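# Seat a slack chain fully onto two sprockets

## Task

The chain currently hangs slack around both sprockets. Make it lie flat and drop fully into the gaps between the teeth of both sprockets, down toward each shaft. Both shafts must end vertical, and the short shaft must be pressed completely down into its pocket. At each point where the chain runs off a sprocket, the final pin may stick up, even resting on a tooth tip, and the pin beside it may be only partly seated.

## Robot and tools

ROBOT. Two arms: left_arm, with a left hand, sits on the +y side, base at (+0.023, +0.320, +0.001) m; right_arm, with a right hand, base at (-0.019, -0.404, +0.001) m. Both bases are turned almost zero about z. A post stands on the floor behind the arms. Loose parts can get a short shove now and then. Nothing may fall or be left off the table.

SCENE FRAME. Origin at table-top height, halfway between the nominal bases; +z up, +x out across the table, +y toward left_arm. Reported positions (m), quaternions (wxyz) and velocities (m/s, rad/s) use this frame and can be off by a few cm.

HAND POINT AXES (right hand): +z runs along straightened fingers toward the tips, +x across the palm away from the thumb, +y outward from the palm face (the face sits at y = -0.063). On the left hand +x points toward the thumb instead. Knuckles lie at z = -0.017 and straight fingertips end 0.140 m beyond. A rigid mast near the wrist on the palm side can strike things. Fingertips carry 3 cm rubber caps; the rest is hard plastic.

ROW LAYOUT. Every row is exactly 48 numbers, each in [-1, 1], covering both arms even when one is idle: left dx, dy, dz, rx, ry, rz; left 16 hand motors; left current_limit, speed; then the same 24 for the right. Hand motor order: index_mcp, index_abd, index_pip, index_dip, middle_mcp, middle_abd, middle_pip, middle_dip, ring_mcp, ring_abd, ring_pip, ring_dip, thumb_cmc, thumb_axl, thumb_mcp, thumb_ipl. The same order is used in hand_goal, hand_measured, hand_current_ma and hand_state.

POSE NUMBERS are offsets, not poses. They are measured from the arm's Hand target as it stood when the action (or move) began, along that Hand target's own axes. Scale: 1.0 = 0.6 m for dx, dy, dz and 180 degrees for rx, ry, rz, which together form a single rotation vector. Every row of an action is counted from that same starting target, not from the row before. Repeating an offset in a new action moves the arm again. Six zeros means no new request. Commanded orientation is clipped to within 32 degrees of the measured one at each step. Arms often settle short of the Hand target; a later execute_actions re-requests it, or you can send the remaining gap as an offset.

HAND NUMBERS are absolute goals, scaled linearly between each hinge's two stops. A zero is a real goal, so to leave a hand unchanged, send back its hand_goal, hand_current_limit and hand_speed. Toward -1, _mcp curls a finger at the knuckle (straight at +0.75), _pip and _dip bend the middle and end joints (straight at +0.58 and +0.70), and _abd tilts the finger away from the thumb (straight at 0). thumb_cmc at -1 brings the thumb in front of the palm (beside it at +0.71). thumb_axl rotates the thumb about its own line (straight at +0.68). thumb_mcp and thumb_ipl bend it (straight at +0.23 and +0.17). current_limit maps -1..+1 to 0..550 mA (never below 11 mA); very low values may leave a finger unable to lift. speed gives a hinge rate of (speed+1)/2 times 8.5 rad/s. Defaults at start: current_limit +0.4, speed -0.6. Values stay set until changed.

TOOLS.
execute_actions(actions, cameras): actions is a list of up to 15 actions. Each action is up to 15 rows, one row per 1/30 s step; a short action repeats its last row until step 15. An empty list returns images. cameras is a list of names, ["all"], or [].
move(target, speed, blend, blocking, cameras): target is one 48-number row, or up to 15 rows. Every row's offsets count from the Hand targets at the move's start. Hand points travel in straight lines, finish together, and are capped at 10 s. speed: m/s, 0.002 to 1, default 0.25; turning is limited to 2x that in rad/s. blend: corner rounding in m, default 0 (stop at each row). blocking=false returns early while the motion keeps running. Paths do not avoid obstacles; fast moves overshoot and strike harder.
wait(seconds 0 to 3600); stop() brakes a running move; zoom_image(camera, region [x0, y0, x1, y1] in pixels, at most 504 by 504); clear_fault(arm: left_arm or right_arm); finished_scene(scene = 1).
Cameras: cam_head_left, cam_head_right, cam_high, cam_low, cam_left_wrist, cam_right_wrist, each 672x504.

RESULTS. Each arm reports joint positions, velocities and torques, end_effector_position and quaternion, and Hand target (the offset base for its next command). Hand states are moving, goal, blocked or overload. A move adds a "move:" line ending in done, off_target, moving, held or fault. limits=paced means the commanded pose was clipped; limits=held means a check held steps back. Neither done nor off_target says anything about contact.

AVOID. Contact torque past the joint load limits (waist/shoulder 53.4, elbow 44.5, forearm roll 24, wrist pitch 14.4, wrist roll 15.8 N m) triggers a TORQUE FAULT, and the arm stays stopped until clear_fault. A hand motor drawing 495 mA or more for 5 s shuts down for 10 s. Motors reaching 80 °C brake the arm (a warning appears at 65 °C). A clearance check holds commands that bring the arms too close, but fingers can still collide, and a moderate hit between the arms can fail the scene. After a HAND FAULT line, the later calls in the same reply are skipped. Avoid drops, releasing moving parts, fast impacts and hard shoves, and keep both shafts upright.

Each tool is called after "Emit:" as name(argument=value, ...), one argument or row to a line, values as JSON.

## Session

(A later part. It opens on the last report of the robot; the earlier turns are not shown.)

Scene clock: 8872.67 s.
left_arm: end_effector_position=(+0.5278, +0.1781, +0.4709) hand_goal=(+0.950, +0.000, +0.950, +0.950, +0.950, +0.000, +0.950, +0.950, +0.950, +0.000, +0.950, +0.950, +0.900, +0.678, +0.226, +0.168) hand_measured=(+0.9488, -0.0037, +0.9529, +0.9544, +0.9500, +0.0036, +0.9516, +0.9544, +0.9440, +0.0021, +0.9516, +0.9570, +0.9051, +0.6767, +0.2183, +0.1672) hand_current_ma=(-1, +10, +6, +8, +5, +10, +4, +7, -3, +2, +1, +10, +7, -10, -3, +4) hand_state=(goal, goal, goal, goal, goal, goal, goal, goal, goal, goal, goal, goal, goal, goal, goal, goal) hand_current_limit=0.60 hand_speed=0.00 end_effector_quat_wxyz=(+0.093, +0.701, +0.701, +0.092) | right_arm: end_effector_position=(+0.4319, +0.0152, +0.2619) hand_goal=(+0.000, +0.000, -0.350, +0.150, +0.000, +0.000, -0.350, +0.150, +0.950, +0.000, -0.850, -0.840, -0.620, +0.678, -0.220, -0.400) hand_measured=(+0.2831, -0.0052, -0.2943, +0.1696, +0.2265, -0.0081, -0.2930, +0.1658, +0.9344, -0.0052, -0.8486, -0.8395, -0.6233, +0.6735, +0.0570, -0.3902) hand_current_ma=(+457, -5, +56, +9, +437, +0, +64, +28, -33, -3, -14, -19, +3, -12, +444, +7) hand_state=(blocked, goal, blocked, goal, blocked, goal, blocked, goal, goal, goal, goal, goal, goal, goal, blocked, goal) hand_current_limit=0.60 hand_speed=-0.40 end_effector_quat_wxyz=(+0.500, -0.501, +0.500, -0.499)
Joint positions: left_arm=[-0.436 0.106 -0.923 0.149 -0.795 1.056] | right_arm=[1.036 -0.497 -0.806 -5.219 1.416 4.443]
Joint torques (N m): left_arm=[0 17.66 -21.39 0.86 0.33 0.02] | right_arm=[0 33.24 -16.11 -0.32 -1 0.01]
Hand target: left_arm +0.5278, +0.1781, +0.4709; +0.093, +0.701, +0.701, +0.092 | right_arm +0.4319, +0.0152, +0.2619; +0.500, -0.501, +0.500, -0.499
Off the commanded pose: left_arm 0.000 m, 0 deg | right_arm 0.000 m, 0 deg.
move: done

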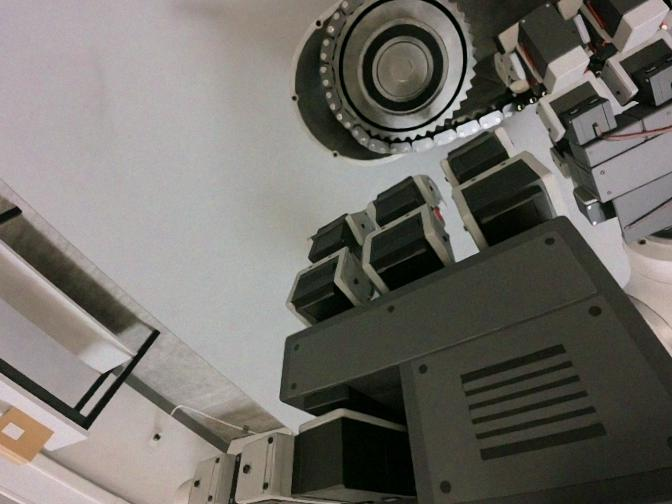

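Emit:
move(
  target=[
    [0,0,0,0,0,0,0.95,0,0.95,0.95,0.95,0,0.95,0.95,0.95,0,0.95,0.95,0.9,0.678,0.226,0.168,0.6,0,0,-0.0067,0,0,0,0,0.0,0,-0.35,0.15,0,0,-0.35,0.15,0.95,0,-0.85,-0.84,-0.62,0.678,-0.22,-0.4,0.6,-0.4],
    [0,0,0,0,0,0,0.95,0,0.95,0.95,0.95,0,0.95,0.95,0.95,0,0.95,0.95,0.9,0.678,0.226,0.168,0.6,0,0.0083,-0.0067,0,0,0,0,0.0,0,-0.35,0.15,0,0,-0.35,0.15,0.95,0,-0.85,-0.84,-0.62,0.678,-0.22,-0.4,0.6,-0.4],
  ],
  speed=0.02,
  cameras=["cam_left_wrist","cam_right_wrist"],
)

Emit:
zoom_image(
  camera="cam_left_wrist",
  region=[290, 60, 540, 170],
)

Scene clock: 8882.90 s.
left_arm: end_effector_position=(+0.5278, +0.1781, +0.4709) hand_goal=(+0.950, +0.000, +0.950, +0.950, +0.950, +0.000, +0.950, +0.950, +0.950, +0.000, +0.950, +0.950, +0.900, +0.678, +0.226, +0.168) hand_measured=(+0.9488, -0.0052, +0.9529, +0.9544, +0.9500, +0.0051, +0.9516, +0.9531, +0.9452, +0.0007, +0.9504, +0.9557, +0.9051, +0.6767, +0.2193, +0.1672) hand_current_ma=(+4, +9, +10, +8, +10, +8, +1, +6, +1, +0, -1, +10, +13, -1, -3, -1) hand_state=(goal, goal, goal, goal, goal, goal, goal, goal, goal, goal, goal, goal, goal, goal, goal, goal) hand_current_limit=0.60 hand_speed=0.00 end_effector_quat_wxyz=(+0.093, +0.701, +0.701, +0.092) | right_arm: end_effector_position=(+0.4319, +0.0102, +0.2660) hand_goal=(+0.000, +0.000, -0.350, +0.150, +0.000, +0.000, -0.350, +0.150, +0.950, +0.000, -0.850, -0.840, -0.620, +0.678, -0.220, -0.400) hand_measured=(+0.2470, +0.0095, -0.2635, +0.1951, +0.1686, -0.0081, -0.2686, +0.1964, +0.9344, -0.0037, -0.8486, -0.8395, -0.6157, +0.6735, +0.0580, -0.3559) hand_current_ma=(+459, -9, +102, +45, +319, -1, +81, +51, -17, +9, +3, -5, +4, -3, +452, +56) hand_state=(blocked, goal, blocked, blocked, blocked, goal, blocked, blocked, goal, goal, goal, goal, goal, goal, blocked, blocked) hand_current_limit=0.60 hand_speed=-0.40 end_effector_quat_wxyz=(+0.500, -0.501, +0.500, -0.499)
Joint positions: left_arm=[-0.436 0.106 -0.923 0.149 -0.795 1.056] | right_arm=[1.031 -0.481 -0.794 -5.224 1.412 4.441]
Joint torques (N m): left_arm=[0 17.66 -21.39 0.86 0.33 0.02] | right_arm=[0 32.79 -16.16 -0.32 1.6 0.01]
Hand target: left_arm +0.5278, +0.1781, +0.4709; +0.093, +0.701, +0.701, +0.092 | right_arm +0.4319, +0.0102, +0.2660; +0.500, -0.501, +0.500, -0.499
Off the commanded pose: left_arm 0.000 m, 0 deg | right_arm 0.000 m, 0 deg.
move: done

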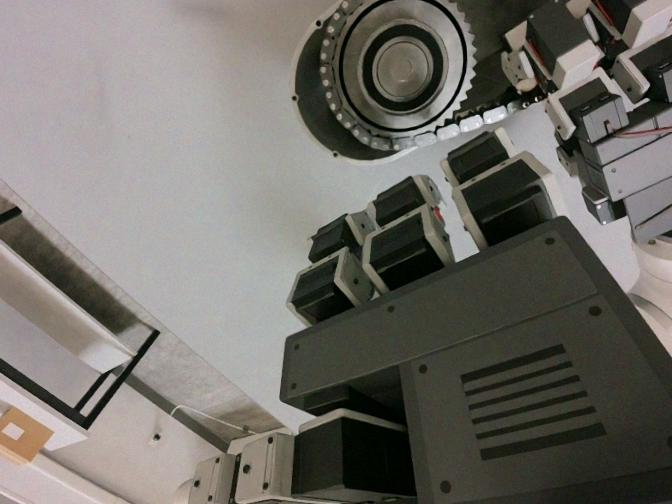

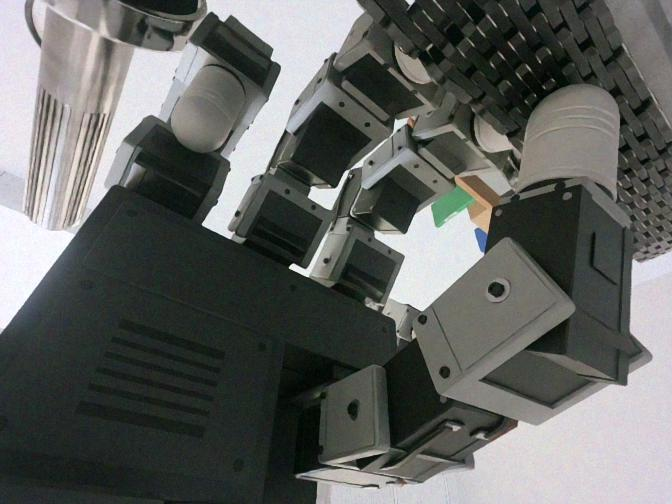

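Scaled by 2.016.

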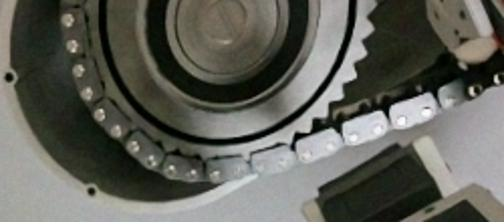

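Emit:
zoom_image(
  camera="cam_left_wrist",
  region=[320, 90, 460, 160],
)

Emit:
zoom_image(
  camera="cam_left_wrist",
  region=[420, 70, 560, 150],
)

Scaled by 3.600.

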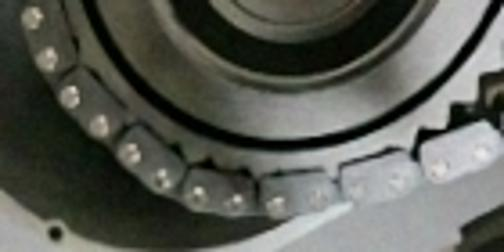

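Scaled by 3.600.

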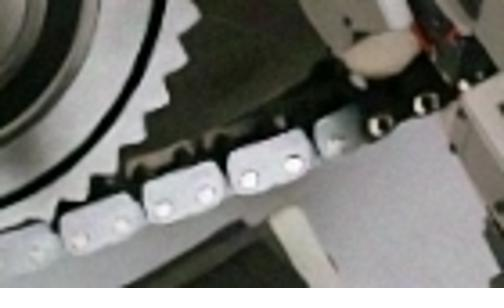

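Emit:
move(
  target=[
    [0,0,0,0,0,0,0.95,0,0.95,0.95,0.95,0,0.95,0.95,0.95,0,0.95,0.95,0.9,0.678,0.226,0.168,0.6,0,0.0067,0,0,0,0,0,0.0,0,-0.35,0.15,0,0,-0.35,0.15,0.95,0,-0.85,-0.84,-0.62,0.678,-0.22,-0.4,0.6,-0.4],
  ],
  speed=0.02,
  cameras=["cam_left_wrist"],
)

Emit:
zoom_image(
  camera="cam_left_wrist",
  region=[320, 90, 460, 160],
)

Emit:
zoom_image(
  camera="cam_left_wrist",
  region=[300, 0, 420, 150],
)

Scene clock: 8898.17 s.
left_arm: end_effector_position=(+0.5278, +0.1781, +0.4709) hand_goal=(+0.950, +0.000, +0.950, +0.950, +0.950, +0.000, +0.950, +0.950, +0.950, +0.000, +0.950, +0.950, +0.900, +0.678, +0.226, +0.168) hand_measured=(+0.9488, -0.0037, +0.9529, +0.9557, +0.9488, +0.0036, +0.9516, +0.9544, +0.9452, -0.0008, +0.9516, +0.9557, +0.9051, +0.6777, +0.2193, +0.1672) hand_current_ma=(-1, +8, +13, +7, +7, +13, +3, +9, -1, +0, -1, +7, +14, -4, -4, +2) hand_state=(goal, goal, goal, goal, goal, goal, goal, goal, goal, goal, goal, goal, goal, goal, goal, goal) hand_current_limit=0.60 hand_speed=0.00 end_effector_quat_wxyz=(+0.093, +0.701, +0.701, +0.092) | right_arm: end_effector_position=(+0.4319, +0.0062, +0.2660) hand_goal=(+0.000, +0.000, -0.350, +0.150, +0.000, +0.000, -0.350, +0.150, +0.950, +0.000, -0.850, -0.840, -0.620, +0.678, -0.220, -0.400) hand_measured=(+0.2482, +0.0124, -0.2622, +0.1951, +0.1662, +0.0036, -0.2686, +0.1976, +0.9344, -0.0052, -0.8486, -0.8407, -0.6019, +0.6851, +0.0580, -0.3569) hand_current_ma=(+456, +3, +104, +27, +302, -5, +96, +53, -24, -3, +3, +5, +5, +2, +457, +65) hand_state=(blocked, goal, blocked, blocked, blocked, goal, blocked, blocked, goal, goal, goal, goal, goal, goal, blocked, blocked) hand_current_limit=0.60 hand_speed=-0.40 end_effector_quat_wxyz=(+0.500, -0.501, +0.500, -0.499)
Joint positions: left_arm=[-0.436 0.106 -0.923 0.149 -0.795 1.056] | right_arm=[1.026 -0.475 -0.784 -5.229 1.413 4.445]
Joint torques (N m): left_arm=[0 17.66 -21.39 0.86 0.33 0.02] | right_arm=[0 32.54 -16.11 -0.32 1.61 0.01]
Hand target: left_arm +0.5278, +0.1781, +0.4709; +0.093, +0.701, +0.701, +0.092 | right_arm +0.4319, +0.0062, +0.2660; +0.500, -0.501, +0.500, -0.499
Off the commanded pose: left_arm 0.000 m, 0 deg | right_arm 0.000 m, 0 deg.
move: done

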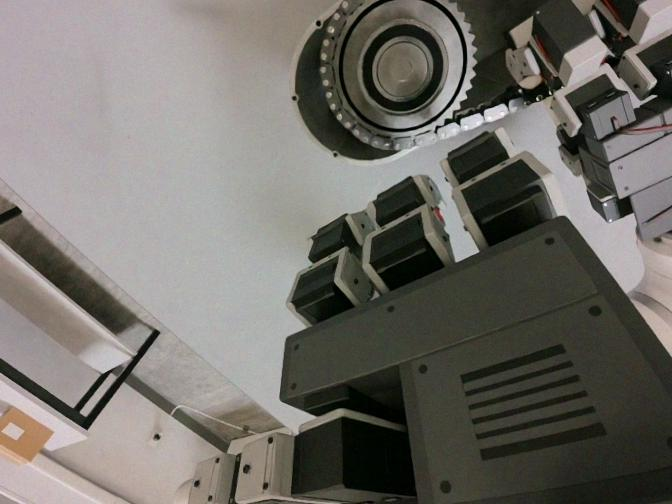

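Scaled by 3.600.

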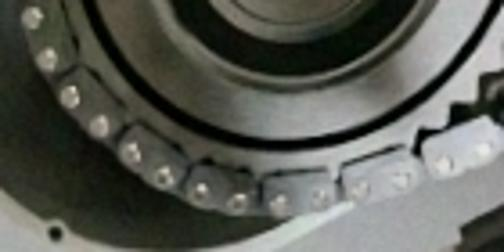

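Scaled by 3.360.

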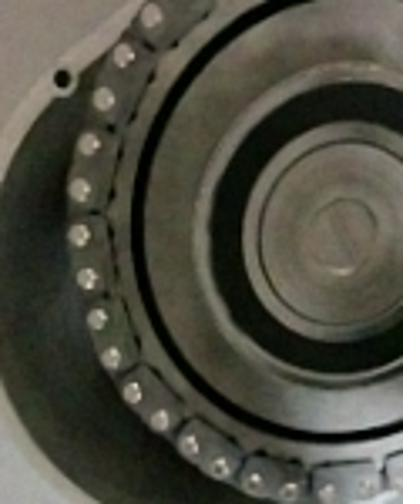

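Emit:
move(
  target=[
    [0,0,0,0,0,0,0.95,0,0.95,0.95,0.95,0,0.95,0.95,0.95,0,0.95,0.95,0.9,0.678,0.226,0.168,0.6,0,-0.003,0.005,0,0,0,0,0.0,0,-0.35,0.15,0,0,-0.35,0.15,0.95,0,-0.85,-0.84,-0.62,0.678,-0.22,-0.4,0.6,-0.4],
    [0,0,0,0,0,0,0.95,0,0.95,0.95,0.95,0,0.95,0.95,0.95,0,0.95,0.95,0.9,0.678,0.226,0.168,0.6,0,-0.003,0.005,0,0,0,0,0.55,0,-0.223,0.265,0.55,0,-0.223,0.265,0.95,0,-0.85,-0.84,-0.6,0.678,0.25,-0.256,0.6,-0.7],
  ],
  speed=0.02,
  cameras=["cam_left_wrist","cam_right_wrist"],
)

Emit:
zoom_image(
  camera="cam_left_wrist",
  region=[320, 80, 500, 160],
)

Scene clock: 8908.77 s.
left_arm: end_effector_position=(+0.5278, +0.1781, +0.4709) hand_goal=(+0.950, +0.000, +0.950, +0.950, +0.950, +0.000, +0.950, +0.950, +0.950, +0.000, +0.950, +0.950, +0.900, +0.678, +0.226, +0.168) hand_measured=(+0.9488, -0.0052, +0.9529, +0.9531, +0.9488, +0.0051, +0.9516, +0.9531, +0.9440, +0.0007, +0.9516, +0.9557, +0.9051, +0.6777, +0.2183, +0.1681) hand_current_ma=(-1, +8, +6, +14, +11, +12, +1, +7, -3, +0, +2, +11, +14, -2, -10, +1) hand_state=(goal, goal, goal, goal, goal, goal, goal, goal, goal, goal, goal, goal, goal, goal, goal, goal) hand_current_limit=0.60 hand_speed=0.00 end_effector_quat_wxyz=(+0.093, +0.701, +0.701, +0.092) | right_arm: end_effector_position=(+0.4319, +0.0080, +0.2629) hand_goal=(+0.550, +0.000, -0.222, +0.266, +0.550, +0.000, -0.222, +0.266, +0.950, +0.000, -0.850, -0.840, -0.600, +0.678, +0.250, -0.256) hand_measured=(+0.5171, -0.0081, -0.2237, +0.2702, +0.5195, -0.0081, -0.2237, +0.2613, +0.9344, -0.0052, -0.8486, -0.8407, -0.6019, +0.6809, +0.2509, -0.2559) hand_current_ma=(-16, -8, +2, +8, -29, -10, +10, -3, -13, -10, +13, -2, -2, +0, -1, +12) hand_state=(blocked, goal, goal, goal, blocked, goal, goal, goal, goal, goal, goal, goal, goal, goal, goal, goal) hand_current_limit=0.60 hand_speed=-0.70 end_effector_quat_wxyz=(+0.500, -0.501, +0.500, -0.499)
Joint positions: left_arm=[-0.436 0.106 -0.923 0.149 -0.795 1.056] | right_arm=[1.028 -0.484 -0.789 -5.228 1.416 4.449]
Joint torques (N m): left_arm=[0 17.66 -21.39 0.86 0.33 0.02] | right_arm=[0 32.78 -16.05 -0.32 1.62 0.01]
Hand target: left_arm +0.5278, +0.1781, +0.4709; +0.093, +0.701, +0.701, +0.092 | right_arm +0.4319, +0.0080, +0.2630; +0.500, -0.501, +0.500, -0.499
Off the commanded pose: left_arm 0.000 m, 0 deg | right_arm 0.000 m, 0 deg.
move: done

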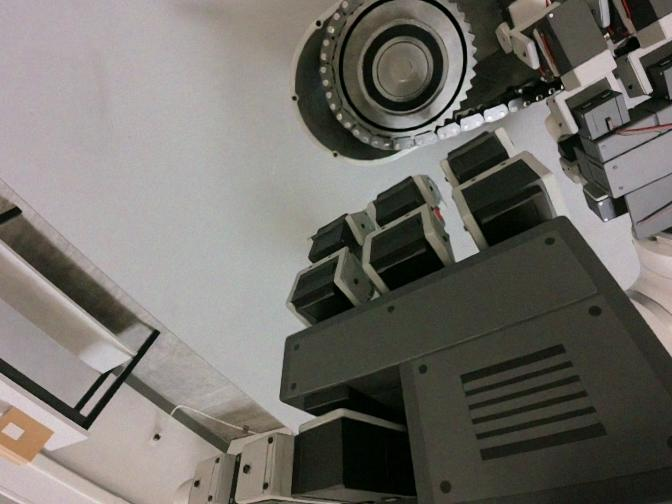

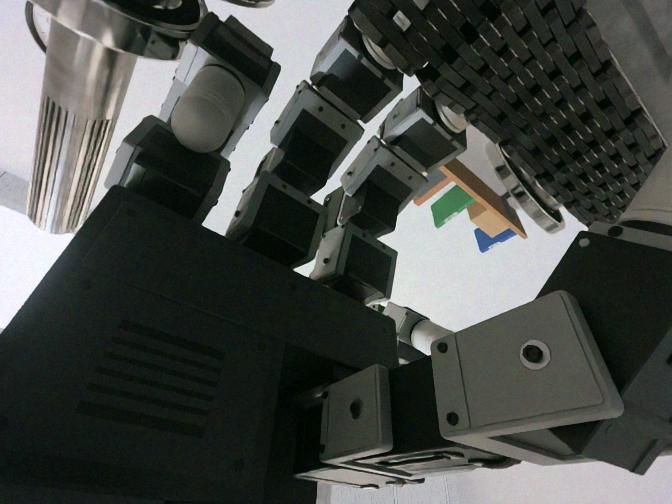

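Scaled by 2.800.

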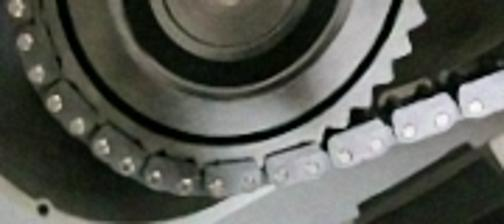

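Emit:
move(
  target=[
    [0,0,0,0,0,0,0.95,0,0.95,0.95,0.95,0,0.95,0.95,0.95,0,0.95,0.95,0.9,0.678,0.226,0.168,0.6,0,0,-0.14,0,0,0,0,0.55,0,-0.223,0.265,0.55,0,-0.223,0.265,0.95,0,-0.85,-0.84,-0.6,0.678,0.25,-0.256,0.6,-0.4],
    [0,0,0,0,0,0,0.95,0,0.95,0.95,0.95,0,0.95,0.95,0.95,0,0.95,0.95,0.9,0.678,0.226,0.168,0.6,0,0.2,-0.2,-0.3265,0,0,0,0.55,0,-0.223,0.265,0.55,0,-0.223,0.265,0.95,0,-0.85,-0.84,-0.6,0.678,0.25,-0.256,0.6,-0.4],
  ],
  speed=0.12,
  blend=0.02,
  cameras=["cam_left_wrist","cam_head_left"],
)

Emit:
zoom_image(
  camera="cam_left_wrist",
  region=[480, 0, 672, 130],
)

Emit:
zoom_image(
  camera="cam_head_left",
  region=[300, 190, 460, 310],
)

Scene clock: 8923.00 s.
left_arm: end_effector_position=(+0.5278, +0.1781, +0.4709) hand_goal=(+0.950, +0.000, +0.950, +0.950, +0.950, +0.000, +0.950, +0.950, +0.950, +0.000, +0.950, +0.950, +0.900, +0.678, +0.226, +0.168) hand_measured=(+0.9488, -0.0037, +0.9529, +0.9544, +0.9488, +0.0036, +0.9516, +0.9544, +0.9452, +0.0007, +0.9516, +0.9557, +0.9051, +0.6777, +0.2193, +0.1681) hand_current_ma=(-1, +8, +9, +14, +11, +10, +1, +6, +2, +0, -2, +9, +11, -4, -11, -3) hand_state=(goal, goal, goal, goal, goal, goal, goal, goal, goal, goal, goal, goal, goal, goal, goal, goal) hand_current_limit=0.60 hand_speed=0.00 end_effector_quat_wxyz=(+0.093, +0.701, +0.701, +0.092) | right_arm: end_effector_position=(+0.2362, -0.1122, +0.3832) hand_goal=(+0.550, +0.000, -0.222, +0.266, +0.550, +0.000, -0.222, +0.266, +0.950, +0.000, -0.850, -0.840, -0.600, +0.678, +0.250, -0.256) hand_measured=(+0.5171, -0.0096, -0.2263, +0.2690, +0.5207, -0.0081, -0.2224, +0.2613, +0.9344, -0.0037, -0.8473, -0.8407, -0.6057, +0.6809, +0.2509, -0.2549) hand_current_ma=(-18, -3, -11, +15, -23, -15, +14, -3, -28, +1, +6, +1, -2, +5, -3, -13) hand_state=(blocked, goal, goal, goal, blocked, goal, goal, goal, goal, goal, goal, goal, goal, goal, goal, goal) hand_current_limit=0.60 hand_speed=-0.40 end_effector_quat_wxyz=(+0.500, -0.501, +0.500, -0.499)
Joint positions: left_arm=[-0.436 0.106 -0.923 0.149 -0.795 1.056] | right_arm=[1.434 0.222 -0.351 -4.822 1.499 4.143]
Joint torques (N m): left_arm=[0 17.66 -21.39 0.86 0.33 0.02] | right_arm=[0 10.92 -18.91 -0.86 1.42 -1.66]
Hand target: left_arm +0.5278, +0.1781, +0.4709; +0.093, +0.701, +0.701, +0.092 | right_arm +0.2362, -0.1122, +0.3832; +0.500, -0.501, +0.500, -0.499
Off the commanded pose: left_arm 0.000 m, 0 deg | right_arm 0.000 m, 0 deg.
move: done
Images, in order (width x height): cam_head_left 672x504, cam_left_wrist 672x504.

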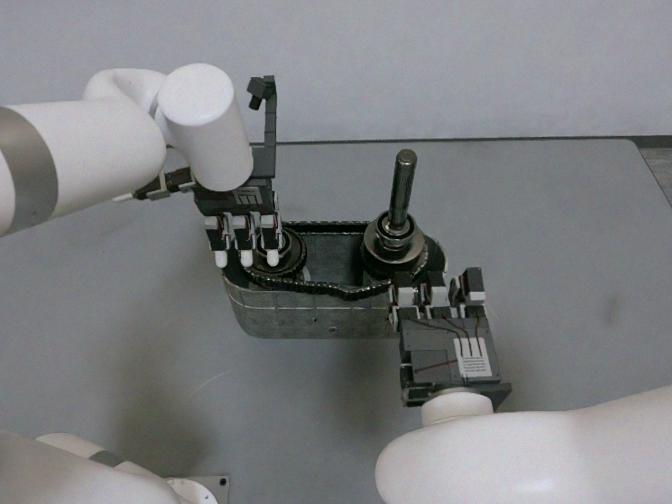

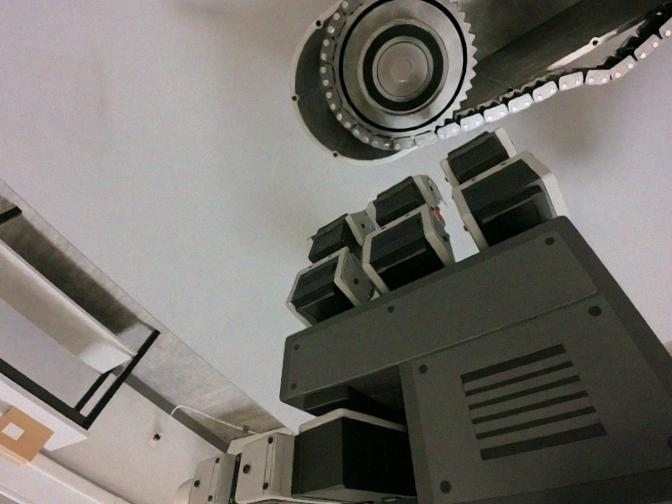

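Scaled by 2.625.

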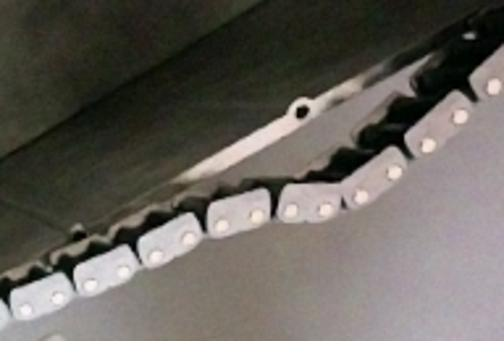

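Scaled by 3.150.

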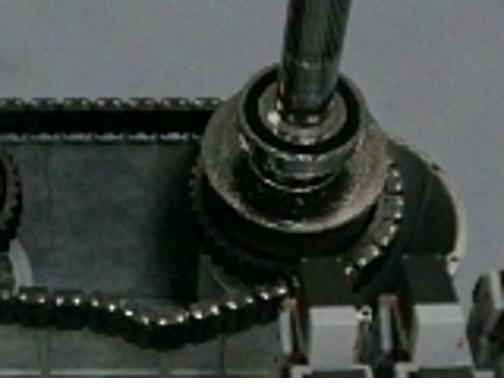

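Emit:
move(
  target=[
    [0,0,0,0,0,0,0.95,0,0.95,0.95,0.95,0,0.95,0.95,0.95,0,0.95,0.95,0.9,0.678,0.226,0.168,0.6,0,0.363,-0.195,0.157,-0.274,0.059,0.204,0.95,0,0.95,0.95,0.95,0,0.95,0.95,0.95,0,0.95,0.95,0.714,0.678,0.226,0.168,0.4,0],
  ],
  speed=0.25,
)

Emit:
move(
  target=[
    [0,0,0,0,0,0,0.95,0,0.95,0.95,0.95,0,0.95,0.95,0.95,0,0.95,0.95,0.9,0.678,0.226,0.168,0.6,0,0,0,0,-0.211,-0.1725,-0.6277,0.95,0,0.95,0.95,0.95,0,0.95,0.95,0.95,0,0.95,0.95,0.9,0.678,0.226,0.168,0.4,0],
  ],
  speed=0.3,
  cameras=["cam_right_wrist","cam_head_right"],
)

Scene clock: 8939.77 s.
left_arm: end_effector_position=(+0.5278, +0.1781, +0.4709) hand_goal=(+0.950, +0.000, +0.950, +0.950, +0.950, +0.000, +0.950, +0.950, +0.950, +0.000, +0.950, +0.950, +0.900, +0.678, +0.226, +0.168) hand_measured=(+0.9488, -0.0037, +0.9529, +0.9544, +0.9488, +0.0036, +0.9516, +0.9531, +0.9452, +0.0007, +0.9504, +0.9557, +0.9063, +0.6777, +0.2193, +0.1681) hand_current_ma=(+2, +8, +6, +8, +11, +10, +1, +14, -6, +0, +5, +11, +11, -3, -8, +2) hand_state=(goal, goal, goal, goal, goal, goal, goal, goal, goal, goal, goal, goal, goal, goal, goal, goal) hand_current_limit=0.60 hand_speed=0.00 end_effector_quat_wxyz=(+0.093, +0.701, +0.701, +0.092) | right_arm: end_effector_position=(+0.3308, -0.3299, +0.5001) hand_goal=(+0.950, +0.000, +0.950, +0.950, +0.950, +0.000, +0.950, +0.950, +0.950, +0.000, +0.950, +0.950, +0.714, +0.678, +0.226, +0.168) hand_measured=(+0.9307, -0.0066, +0.9516, +0.9519, +0.9332, -0.0081, +0.9504, +0.9506, +0.9344, -0.0052, +0.9504, +0.9544, +0.7029, +0.6756, +0.2232, +0.1672) hand_current_ma=(-7, -2, +5, +6, -26, +8, -1, +3, -32, +22, -4, -2, -4, -5, +3, +3) hand_state=(goal, goal, goal, goal, goal, goal, goal, goal, goal, goal, goal, goal, goal, goal, goal, goal) hand_current_limit=0.40 hand_speed=0.00 end_effector_quat_wxyz=(+0.331, -0.436, +0.829, -0.114)
Joint positions: left_arm=[-0.436 0.106 -0.923 0.149 -0.795 1.056] | right_arm=[-0.072 0.533 -0.691 -2.863 0.537 1.919]
Joint torques (N m): left_arm=[0 17.66 -21.39 0.86 0.33 0.02] | right_arm=[0 3.5 -21.87 -0.44 -1.04 -1.69]
Hand target: left_arm +0.5278, +0.1781, +0.4709; +0.093, +0.701, +0.701, +0.092 | right_arm +0.3308, -0.3299, +0.5001; +0.331, -0.436, +0.829, -0.114
Off the commanded pose: left_arm 0.000 m, 0 deg | right_arm 0.000 m, 0 deg.
move: done

Scene clock: 8943.87 s.
left_arm: end_effector_position=(+0.5278, +0.1781, +0.4709) hand_goal=(+0.950, +0.000, +0.950, +0.950, +0.950, +0.000, +0.950, +0.950, +0.950, +0.000, +0.950, +0.950, +0.900, +0.678, +0.226, +0.168) hand_measured=(+0.9488, -0.0037, +0.9516, +0.9544, +0.9488, +0.0036, +0.9516, +0.9544, +0.9452, +0.0007, +0.9516, +0.9570, +0.9051, +0.6767, +0.2183, +0.1672) hand_current_ma=(-1, +5, +9, +12, +7, +7, +5, +4, -2, +0, +0, +12, +11, -3, -6, +1) hand_state=(goal, goal, goal, goal, goal, goal, goal, goal, goal, goal, goal, goal, goal, goal, goal, goal) hand_current_limit=0.60 hand_speed=0.00 end_effector_quat_wxyz=(+0.093, +0.701, +0.701, +0.092) | right_arm: end_effector_position=(+0.3308, -0.3299, +0.5001) hand_goal=(+0.950, +0.000, +0.950, +0.950, +0.950, +0.000, +0.950, +0.950, +0.950, +0.000, +0.950, +0.950, +0.900, +0.678, +0.226, +0.168) hand_measured=(+0.9295, -0.0081, +0.9516, +0.9531, +0.9332, -0.0066, +0.9504, +0.9506, +0.9344, -0.0052, +0.9516, +0.9544, +0.8963, +0.6746, +0.2232, +0.1662) hand_current_ma=(+1, +6, +3, +0, -5, -11, +9, -2, -22, +13, -2, -9, +3, -11, -6, +17) hand_state=(goal, goal, goal, goal, goal, goal, goal, goal, goal, goal, goal, goal, goal, goal, goal, goal) hand_current_limit=0.40 hand_speed=0.00 end_effector_quat_wxyz=(-0.131, +0.991, +0.000, +0.000)
Joint positions: left_arm=[-0.436 0.106 -0.923 0.149 -0.795 1.056] | right_arm=[0.253 0.17 -1.03 -2.863 1.147 0.152]
Joint torques (N m): left_arm=[0 17.66 -21.39 0.86 0.33 0.02] | right_arm=[0 14.7 -20.87 -0.28 -0.01 0.02]
Hand target: left_arm +0.5278, +0.1781, +0.4709; +0.093, +0.701, +0.701, +0.092 | right_arm +0.3308, -0.3299, +0.5001; -0.131, +0.991, +0.000, +0.000
Off the commanded pose: left_arm 0.000 m, 0 deg | right_arm 0.000 m, 0 deg.
move: done
Images, in order (width x height): cam_head_right 672x504, cam_right_wrist 672x504.

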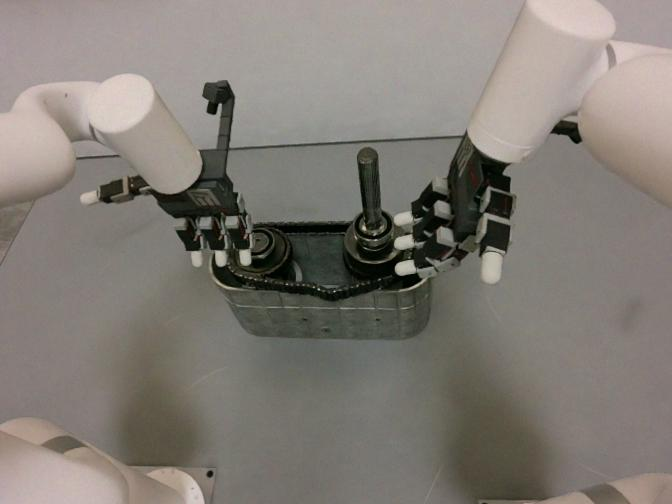

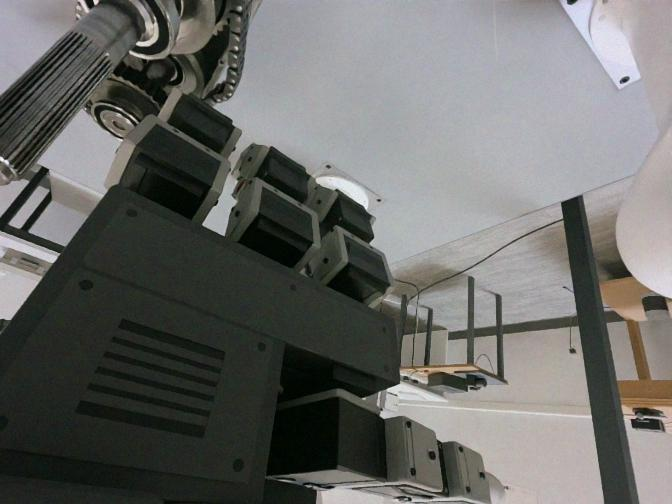

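Emit:
move(
  target=[
    [0,0,0,0,0,0,0.95,0,0.95,0.95,0.95,0,0.95,0.95,0.95,0,0.95,0.95,0.9,0.678,0.226,0.168,0.6,0,0.2,0.02,0,0,0,0.5,0.95,0,0.95,0.95,0.95,0,0.95,0.95,0.95,0,0.95,0.95,0.9,0.678,0.226,0.168,0.4,0],
  ],
  speed=0.25,
)

Emit:
move(
  target=[
    [0,0,0,0,0,0,0.95,0,0.95,0.95,0.95,0,0.95,0.95,0.95,0,0.95,0.95,0.9,0.678,0.226,0.168,0.6,0,0,0,0,0,0,0.5,0.95,0,0.95,0.95,0.95,0,0.95,0.95,0.95,0,0.95,0.95,0.9,0.678,0.226,0.168,0.4,0],
  ],
  speed=0.25,
  cameras=["cam_right_wrist","cam_head_right"],
)

Scene clock: 8967.87 s.
left_arm: end_effector_position=(+0.5278, +0.1781, +0.4709) hand_goal=(+0.950, +0.000, +0.950, +0.950, +0.950, +0.000, +0.950, +0.950, +0.950, +0.000, +0.950, +0.950, +0.900, +0.678, +0.226, +0.168) hand_measured=(+0.9488, -0.0037, +0.9529, +0.9544, +0.9500, +0.0036, +0.9529, +0.9544, +0.9452, +0.0007, +0.9504, +0.9544, +0.9063, +0.6777, +0.2183, +0.1672) hand_current_ma=(+0, +3, +9, +9, +5, +7, +4, +8, -1, -3, +0, +9, +10, -2, -6, +1) hand_state=(goal, goal, goal, goal, goal, goal, goal, goal, goal, goal, goal, goal, goal, goal, goal, goal) hand_current_limit=0.60 hand_speed=0.00 end_effector_quat_wxyz=(+0.093, +0.701, +0.701, +0.092) | right_arm: end_effector_position=(+0.4508, -0.3415, +0.4969) hand_goal=(+0.950, +0.000, +0.950, +0.950, +0.950, +0.000, +0.950, +0.950, +0.950, +0.000, +0.950, +0.950, +0.900, +0.678, +0.226, +0.168) hand_measured=(+0.9307, -0.0081, +0.9504, +0.9519, +0.9332, -0.0066, +0.9516, +0.9506, +0.9344, -0.0052, +0.9516, +0.9557, +0.9013, +0.6756, +0.2232, +0.1662) hand_current_ma=(-4, -2, +0, +7, -22, -4, +1, +8, -29, -3, +4, -1, +16, +3, -2, +9) hand_state=(goal, goal, goal, goal, goal, goal, goal, goal, goal, goal, goal, goal, goal, goal, goal, goal) hand_current_limit=0.40 hand_speed=0.00 end_effector_quat_wxyz=(-0.092, +0.701, -0.701, -0.093)
Joint positions: left_arm=[-0.436 0.106 -0.923 0.149 -0.795 1.056] | right_arm=[-0.037 -0.272 -1.423 -2.857 1.174 1.427]
Joint torques (N m): left_arm=[0 17.66 -21.39 0.86 0.33 0.02] | right_arm=[0 30.48 -20.86 -0.24 0.06 1.57]
Hand target: left_arm +0.5278, +0.1781, +0.4709; +0.093, +0.701, +0.701, +0.092 | right_arm +0.4508, -0.3415, +0.4969; -0.092, +0.701, -0.701, -0.093
Off the commanded pose: left_arm 0.000 m, 0 deg | right_arm 0.000 m, 0 deg.
move: done

Scene clock: 8971.53 s.
left_arm: end_effector_position=(+0.5278, +0.1781, +0.4709) hand_goal=(+0.950, +0.000, +0.950, +0.950, +0.950, +0.000, +0.950, +0.950, +0.950, +0.000, +0.950, +0.950, +0.900, +0.678, +0.226, +0.168) hand_measured=(+0.9488, -0.0037, +0.9516, +0.9544, +0.9500, +0.0051, +0.9516, +0.9544, +0.9452, +0.0007, +0.9516, +0.9557, +0.9063, +0.6777, +0.2183, +0.1681) hand_current_ma=(+0, +8, +14, +7, +7, +9, +1, +7, -1, -1, +2, +8, +14, -4, -7, +1) hand_state=(goal, goal, goal, goal, goal, goal, goal, goal, goal, goal, goal, goal, goal, goal, goal, goal) hand_current_limit=0.60 hand_speed=0.00 end_effector_quat_wxyz=(+0.093, +0.701, +0.701, +0.092) | right_arm: end_effector_position=(+0.4508, -0.3415, +0.4969) hand_goal=(+0.950, +0.000, +0.950, +0.950, +0.950, +0.000, +0.950, +0.950, +0.950, +0.000, +0.950, +0.950, +0.900, +0.678, +0.226, +0.168) hand_measured=(+0.9356, -0.0066, +0.9504, +0.9519, +0.9356, -0.0081, +0.9516, +0.9493, +0.9368, -0.0037, +0.9516, +0.9544, +0.9026, +0.6756, +0.2232, +0.1672) hand_current_ma=(+5, +6, +1, +1, -13, -9, +4, +5, -9, +8, +6, -1, +7, -2, +3, +7) hand_state=(goal, goal, goal, goal, goal, goal, goal, goal, goal, goal, goal, goal, goal, goal, goal, goal) hand_current_limit=0.40 hand_speed=0.00 end_effector_quat_wxyz=(+0.000, +0.000, +0.991, +0.131)
Joint positions: left_arm=[-0.436 0.106 -0.923 0.149 -0.795 1.056] | right_arm=[-0.177 -0.018 -1.101 -2.857 1.144 2.846]
Joint torques (N m): left_arm=[0 17.66 -21.39 0.86 0.33 0.02] | right_arm=[0 21.42 -20.85 -0.29 0.07 1.53]
Hand target: left_arm +0.5278, +0.1781, +0.4709; +0.093, +0.701, +0.701, +0.092 | right_arm +0.4508, -0.3415, +0.4969; +0.000, +0.000, +0.991, +0.131
Off the commanded pose: left_arm 0.000 m, 0 deg | right_arm 0.000 m, 0 deg.
move: done
Images, in order (width x height): cam_head_right 672x504, cam_right_wrist 672x504.

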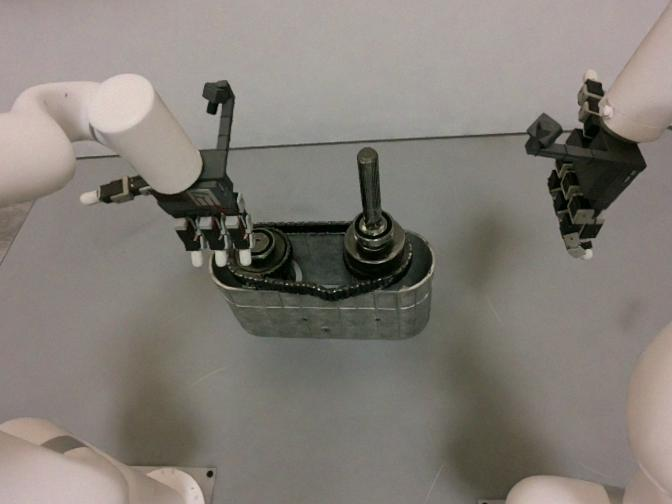

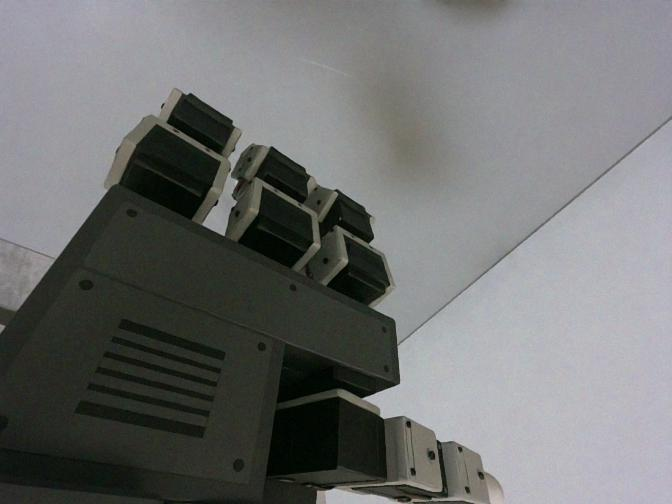

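Emit:
move(
  target=[
    [0,0,0,0,0,0,0.95,0,0.95,0.95,0.95,0,0.95,0.95,0.95,0,0.95,0.95,0.9,0.678,0.226,0.168,0.6,0,-0.0983,0.1742,0.1627,-0.1667,0,0,0.95,0,0.95,0.95,0.95,0,0.95,0.95,0.95,0,0.95,0.95,0.9,0.678,0.226,0.168,0.4,0],
  ],
  speed=0.15,
  cameras=["cam_right_wrist","cam_head_right"],
)

Emit:
zoom_image(
  camera="cam_right_wrist",
  region=[200, 0, 480, 200],
)

Scene clock: 8980.60 s.
left_arm: end_effector_position=(+0.5278, +0.1781, +0.4709) hand_goal=(+0.950, +0.000, +0.950, +0.950, +0.950, +0.000, +0.950, +0.950, +0.950, +0.000, +0.950, +0.950, +0.900, +0.678, +0.226, +0.168) hand_measured=(+0.9488, -0.0037, +0.9529, +0.9544, +0.9500, +0.0036, +0.9529, +0.9544, +0.9440, +0.0007, +0.9504, +0.9557, +0.9063, +0.6777, +0.2183, +0.1672) hand_current_ma=(-2, +7, +11, +12, +4, +7, +2, +9, -2, +1, +1, +7, +13, -3, -7, +2) hand_state=(goal, goal, goal, goal, goal, goal, goal, goal, goal, goal, goal, goal, goal, goal, goal, goal) hand_current_limit=0.60 hand_speed=0.00 end_effector_quat_wxyz=(+0.093, +0.701, +0.701, +0.092) | right_arm: end_effector_position=(+0.5097, -0.2152, +0.4297) hand_goal=(+0.950, +0.000, +0.950, +0.950, +0.950, +0.000, +0.950, +0.950, +0.950, +0.000, +0.950, +0.950, +0.900, +0.678, +0.226, +0.168) hand_measured=(+0.9512, -0.0066, +0.9504, +0.9519, +0.9537, -0.0066, +0.9504, +0.9506, +0.9524, -0.0037, +0.9504, +0.9544, +0.9063, +0.6746, +0.2232, +0.1672) hand_current_ma=(+13, -15, +6, -8, -3, -7, +19, +8, -1, -10, +0, +7, +13, -2, +7, +8) hand_state=(goal, goal, goal, goal, goal, goal, goal, goal, goal, goal, goal, goal, goal, goal, goal, goal) hand_current_limit=0.40 hand_speed=0.00 end_effector_quat_wxyz=(+0.000, +0.000, +0.924, +0.383)
Joint positions: left_arm=[-0.436 0.106 -0.923 0.149 -0.795 1.056] | right_arm=[-0.06 -0.283 -1.021 -2.191 1.051 2.458]
Joint torques (N m): left_arm=[0 17.66 -21.39 0.86 0.33 0.02] | right_arm=[0 29.06 -19.06 0.49 0.71 -1.44]
Hand target: left_arm +0.5278, +0.1781, +0.4709; +0.093, +0.701, +0.701, +0.092 | right_arm +0.5097, -0.2152, +0.4297; +0.000, +0.000, +0.924, +0.383
Off the commanded pose: left_arm 0.000 m, 0 deg | right_arm 0.000 m, 0 deg.
move: done
Images, in order (width x height): cam_head_right 672x504, cam_right_wrist 672x504.

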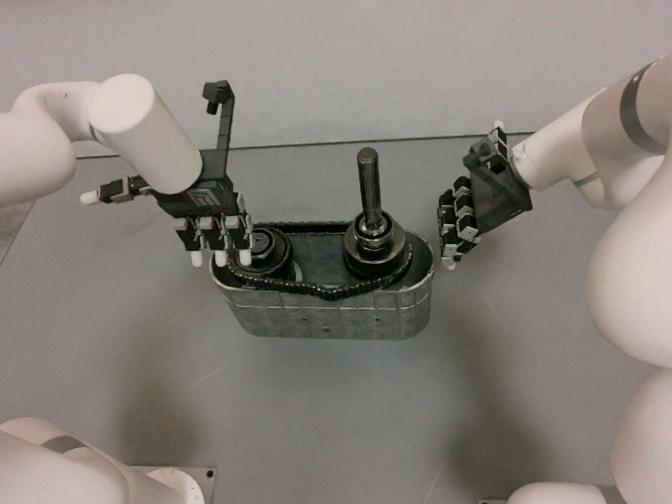

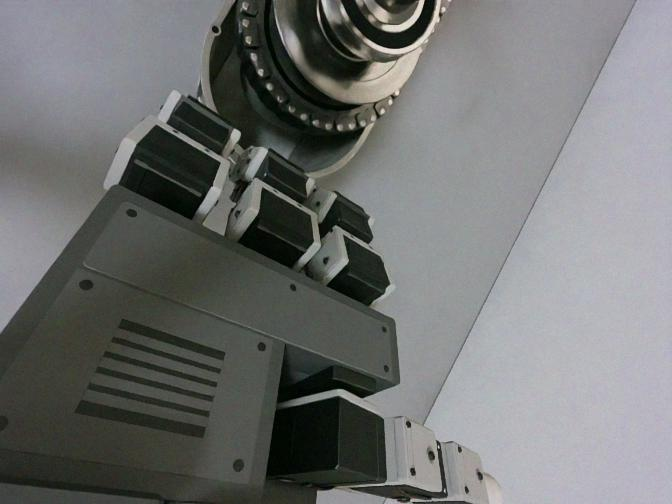

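Scaled by 1.800.

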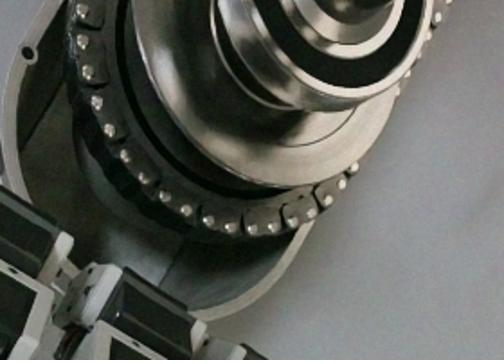

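Emit:
zoom_image(
  camera="cam_right_wrist",
  region=[230, 40, 330, 140],
)

Emit:
zoom_image(
  camera="cam_right_wrist",
  region=[290, 60, 410, 150],
)

Emit:
zoom_image(
  camera="cam_right_wrist",
  region=[230, 0, 300, 70],
)

Scaled by 5.040.

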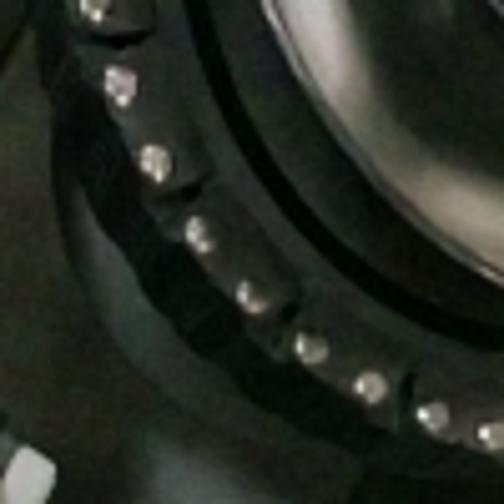

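Scaled by 4.200.

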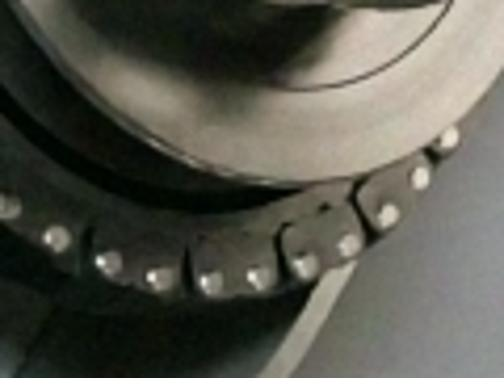

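Scaled by 7.200.

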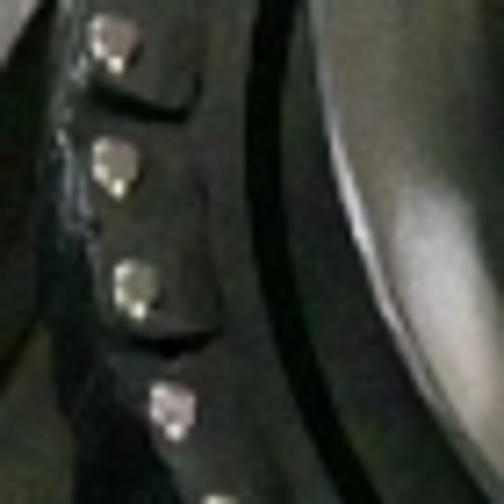

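Emit:
execute_actions(
  actions=[],
  cameras=["cam_head_left","cam_head_right","cam_low","cam_high"],
)

Emit:
zoom_image(
  camera="cam_head_right",
  region=[200, 200, 450, 320],
)

Emit:
zoom_image(
  camera="cam_head_left",
  region=[210, 200, 460, 320],
)

Emit:
zoom_image(
  camera="cam_low",
  region=[310, 190, 430, 280],
)

Emit:
zoom_image(
  camera="cam_high",
  region=[280, 40, 390, 180],
)

Scene clock: 8992.53 s.
left_arm: end_effector_position=(+0.5278, +0.1781, +0.4709) hand_goal=(+0.950, +0.000, +0.950, +0.950, +0.950, +0.000, +0.950, +0.950, +0.950, +0.000, +0.950, +0.950, +0.900, +0.678, +0.226, +0.168) hand_measured=(+0.9488, -0.0037, +0.9529, +0.9544, +0.9488, +0.0036, +0.9529, +0.9531, +0.9452, +0.0007, +0.9504, +0.9557, +0.9063, +0.6777, +0.2193, +0.1681) hand_current_ma=(+2, +11, +10, +5, +12, +9, +1, +6, -1, +0, +0, +11, +9, -5, -7, +1) hand_state=(goal, goal, goal, goal, goal, goal, goal, goal, goal, goal, goal, goal, goal, goal, goal, goal) hand_current_limit=0.60 hand_speed=0.00 end_effector_quat_wxyz=(+0.093, +0.701, +0.701, +0.092) | right_arm: end_effector_position=(+0.5097, -0.2152, +0.4297) hand_goal=(+0.950, +0.000, +0.950, +0.950, +0.950, +0.000, +0.950, +0.950, +0.950, +0.000, +0.950, +0.950, +0.900, +0.678, +0.226, +0.168) hand_measured=(+0.9512, -0.0066, +0.9504, +0.9519, +0.9537, -0.0066, +0.9504, +0.9506, +0.9537, -0.0052, +0.9516, +0.9544, +0.9051, +0.6756, +0.2232, +0.1672) hand_current_ma=(+15, -5, -6, -5, -12, -13, +8, -3, -8, +16, +8, -3, -5, +14, +3, +6) hand_state=(goal, goal, goal, goal, goal, goal, goal, goal, goal, goal, goal, goal, goal, goal, goal, goal) hand_current_limit=0.40 hand_speed=0.00 end_effector_quat_wxyz=(+0.000, +0.000, +0.924, +0.383)
Joint positions: left_arm=[-0.436 0.106 -0.923 0.149 -0.795 1.056] | right_arm=[-0.06 -0.283 -1.021 -2.19 1.051 2.458]
Joint velocities: within noise
Joint torques (N m): left_arm=[0 17.66 -21.39 0.86 0.33 0.02] | right_arm=[0 29.06 -19.06 0.49 0.71 -0.04]
Motor temperatures (°C): left_arm=[29 28 36 31 34 30] | right_arm=[31 26 31 30 32 28]
Hand target: left_arm +0.5278, +0.1781, +0.4709; +0.093, +0.701, +0.701, +0.092 | right_arm +0.5097, -0.2152, +0.4297; +0.000, +0.000, +0.924, +0.383
Off the commanded pose: left_arm 0.000 m, 0 deg | right_arm 0.000 m, 0 deg.
Images, in order (width x height): cam_head_left 672x504, cam_head_right 672x504, cam_high 672x504, cam_low 672x504.

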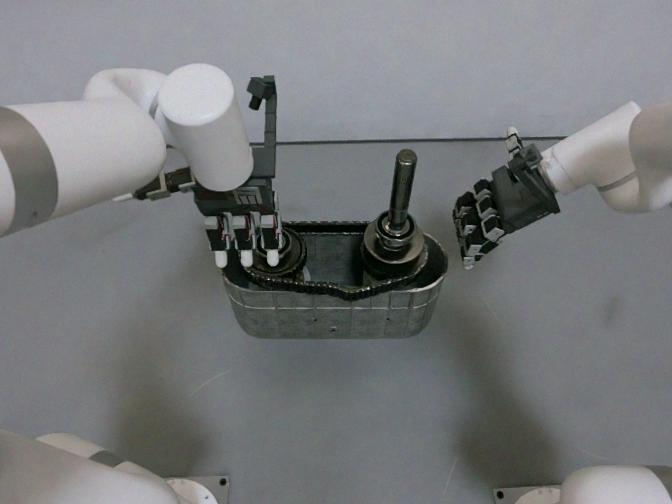

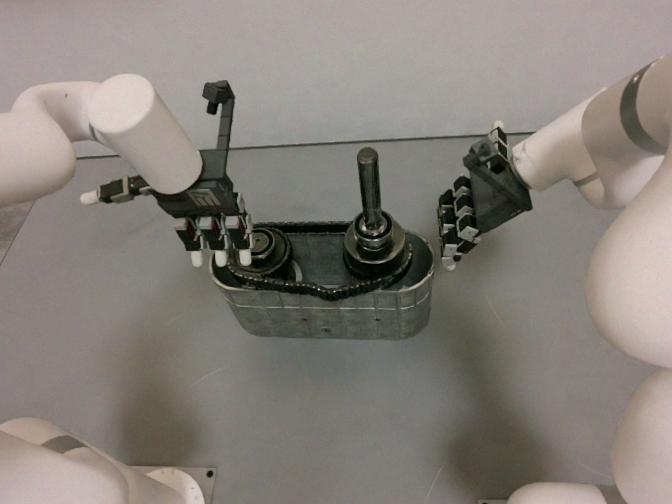

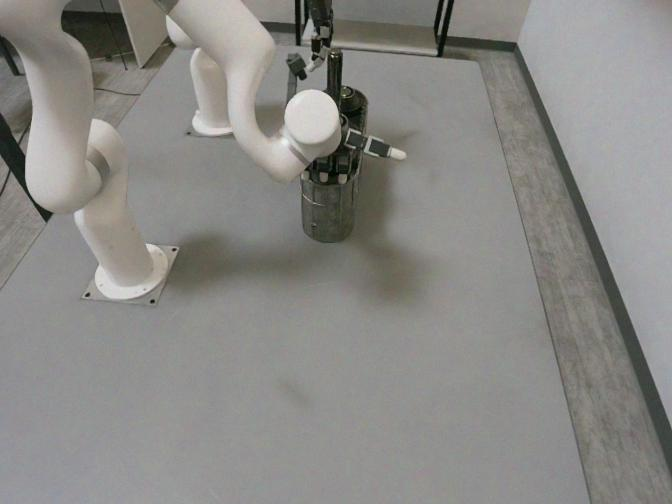

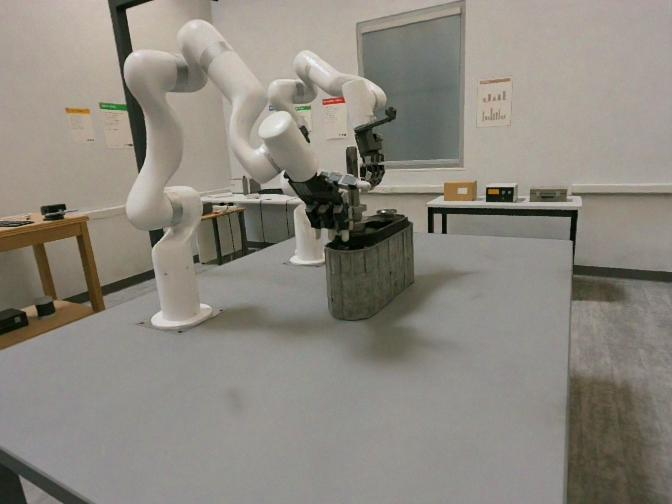

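Scaled by 2.016.

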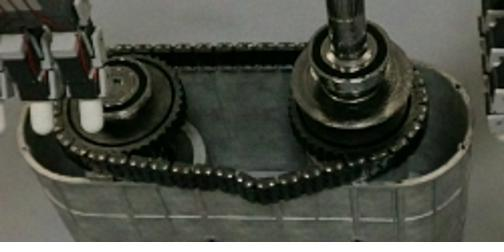

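Scaled by 2.016.

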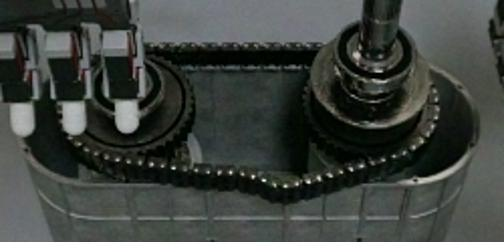

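Scaled by 4.200.

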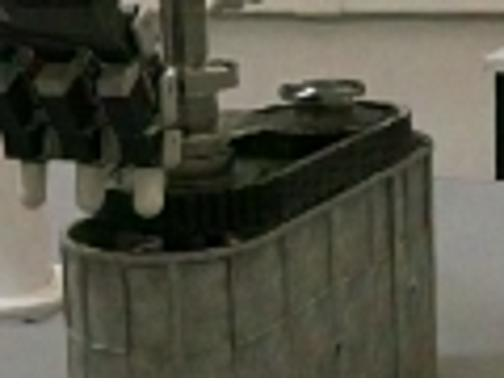

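Scaled by 3.600.

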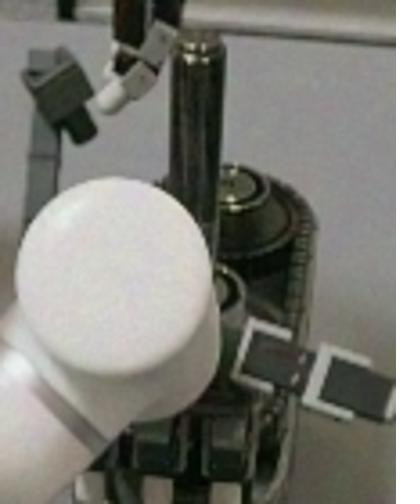

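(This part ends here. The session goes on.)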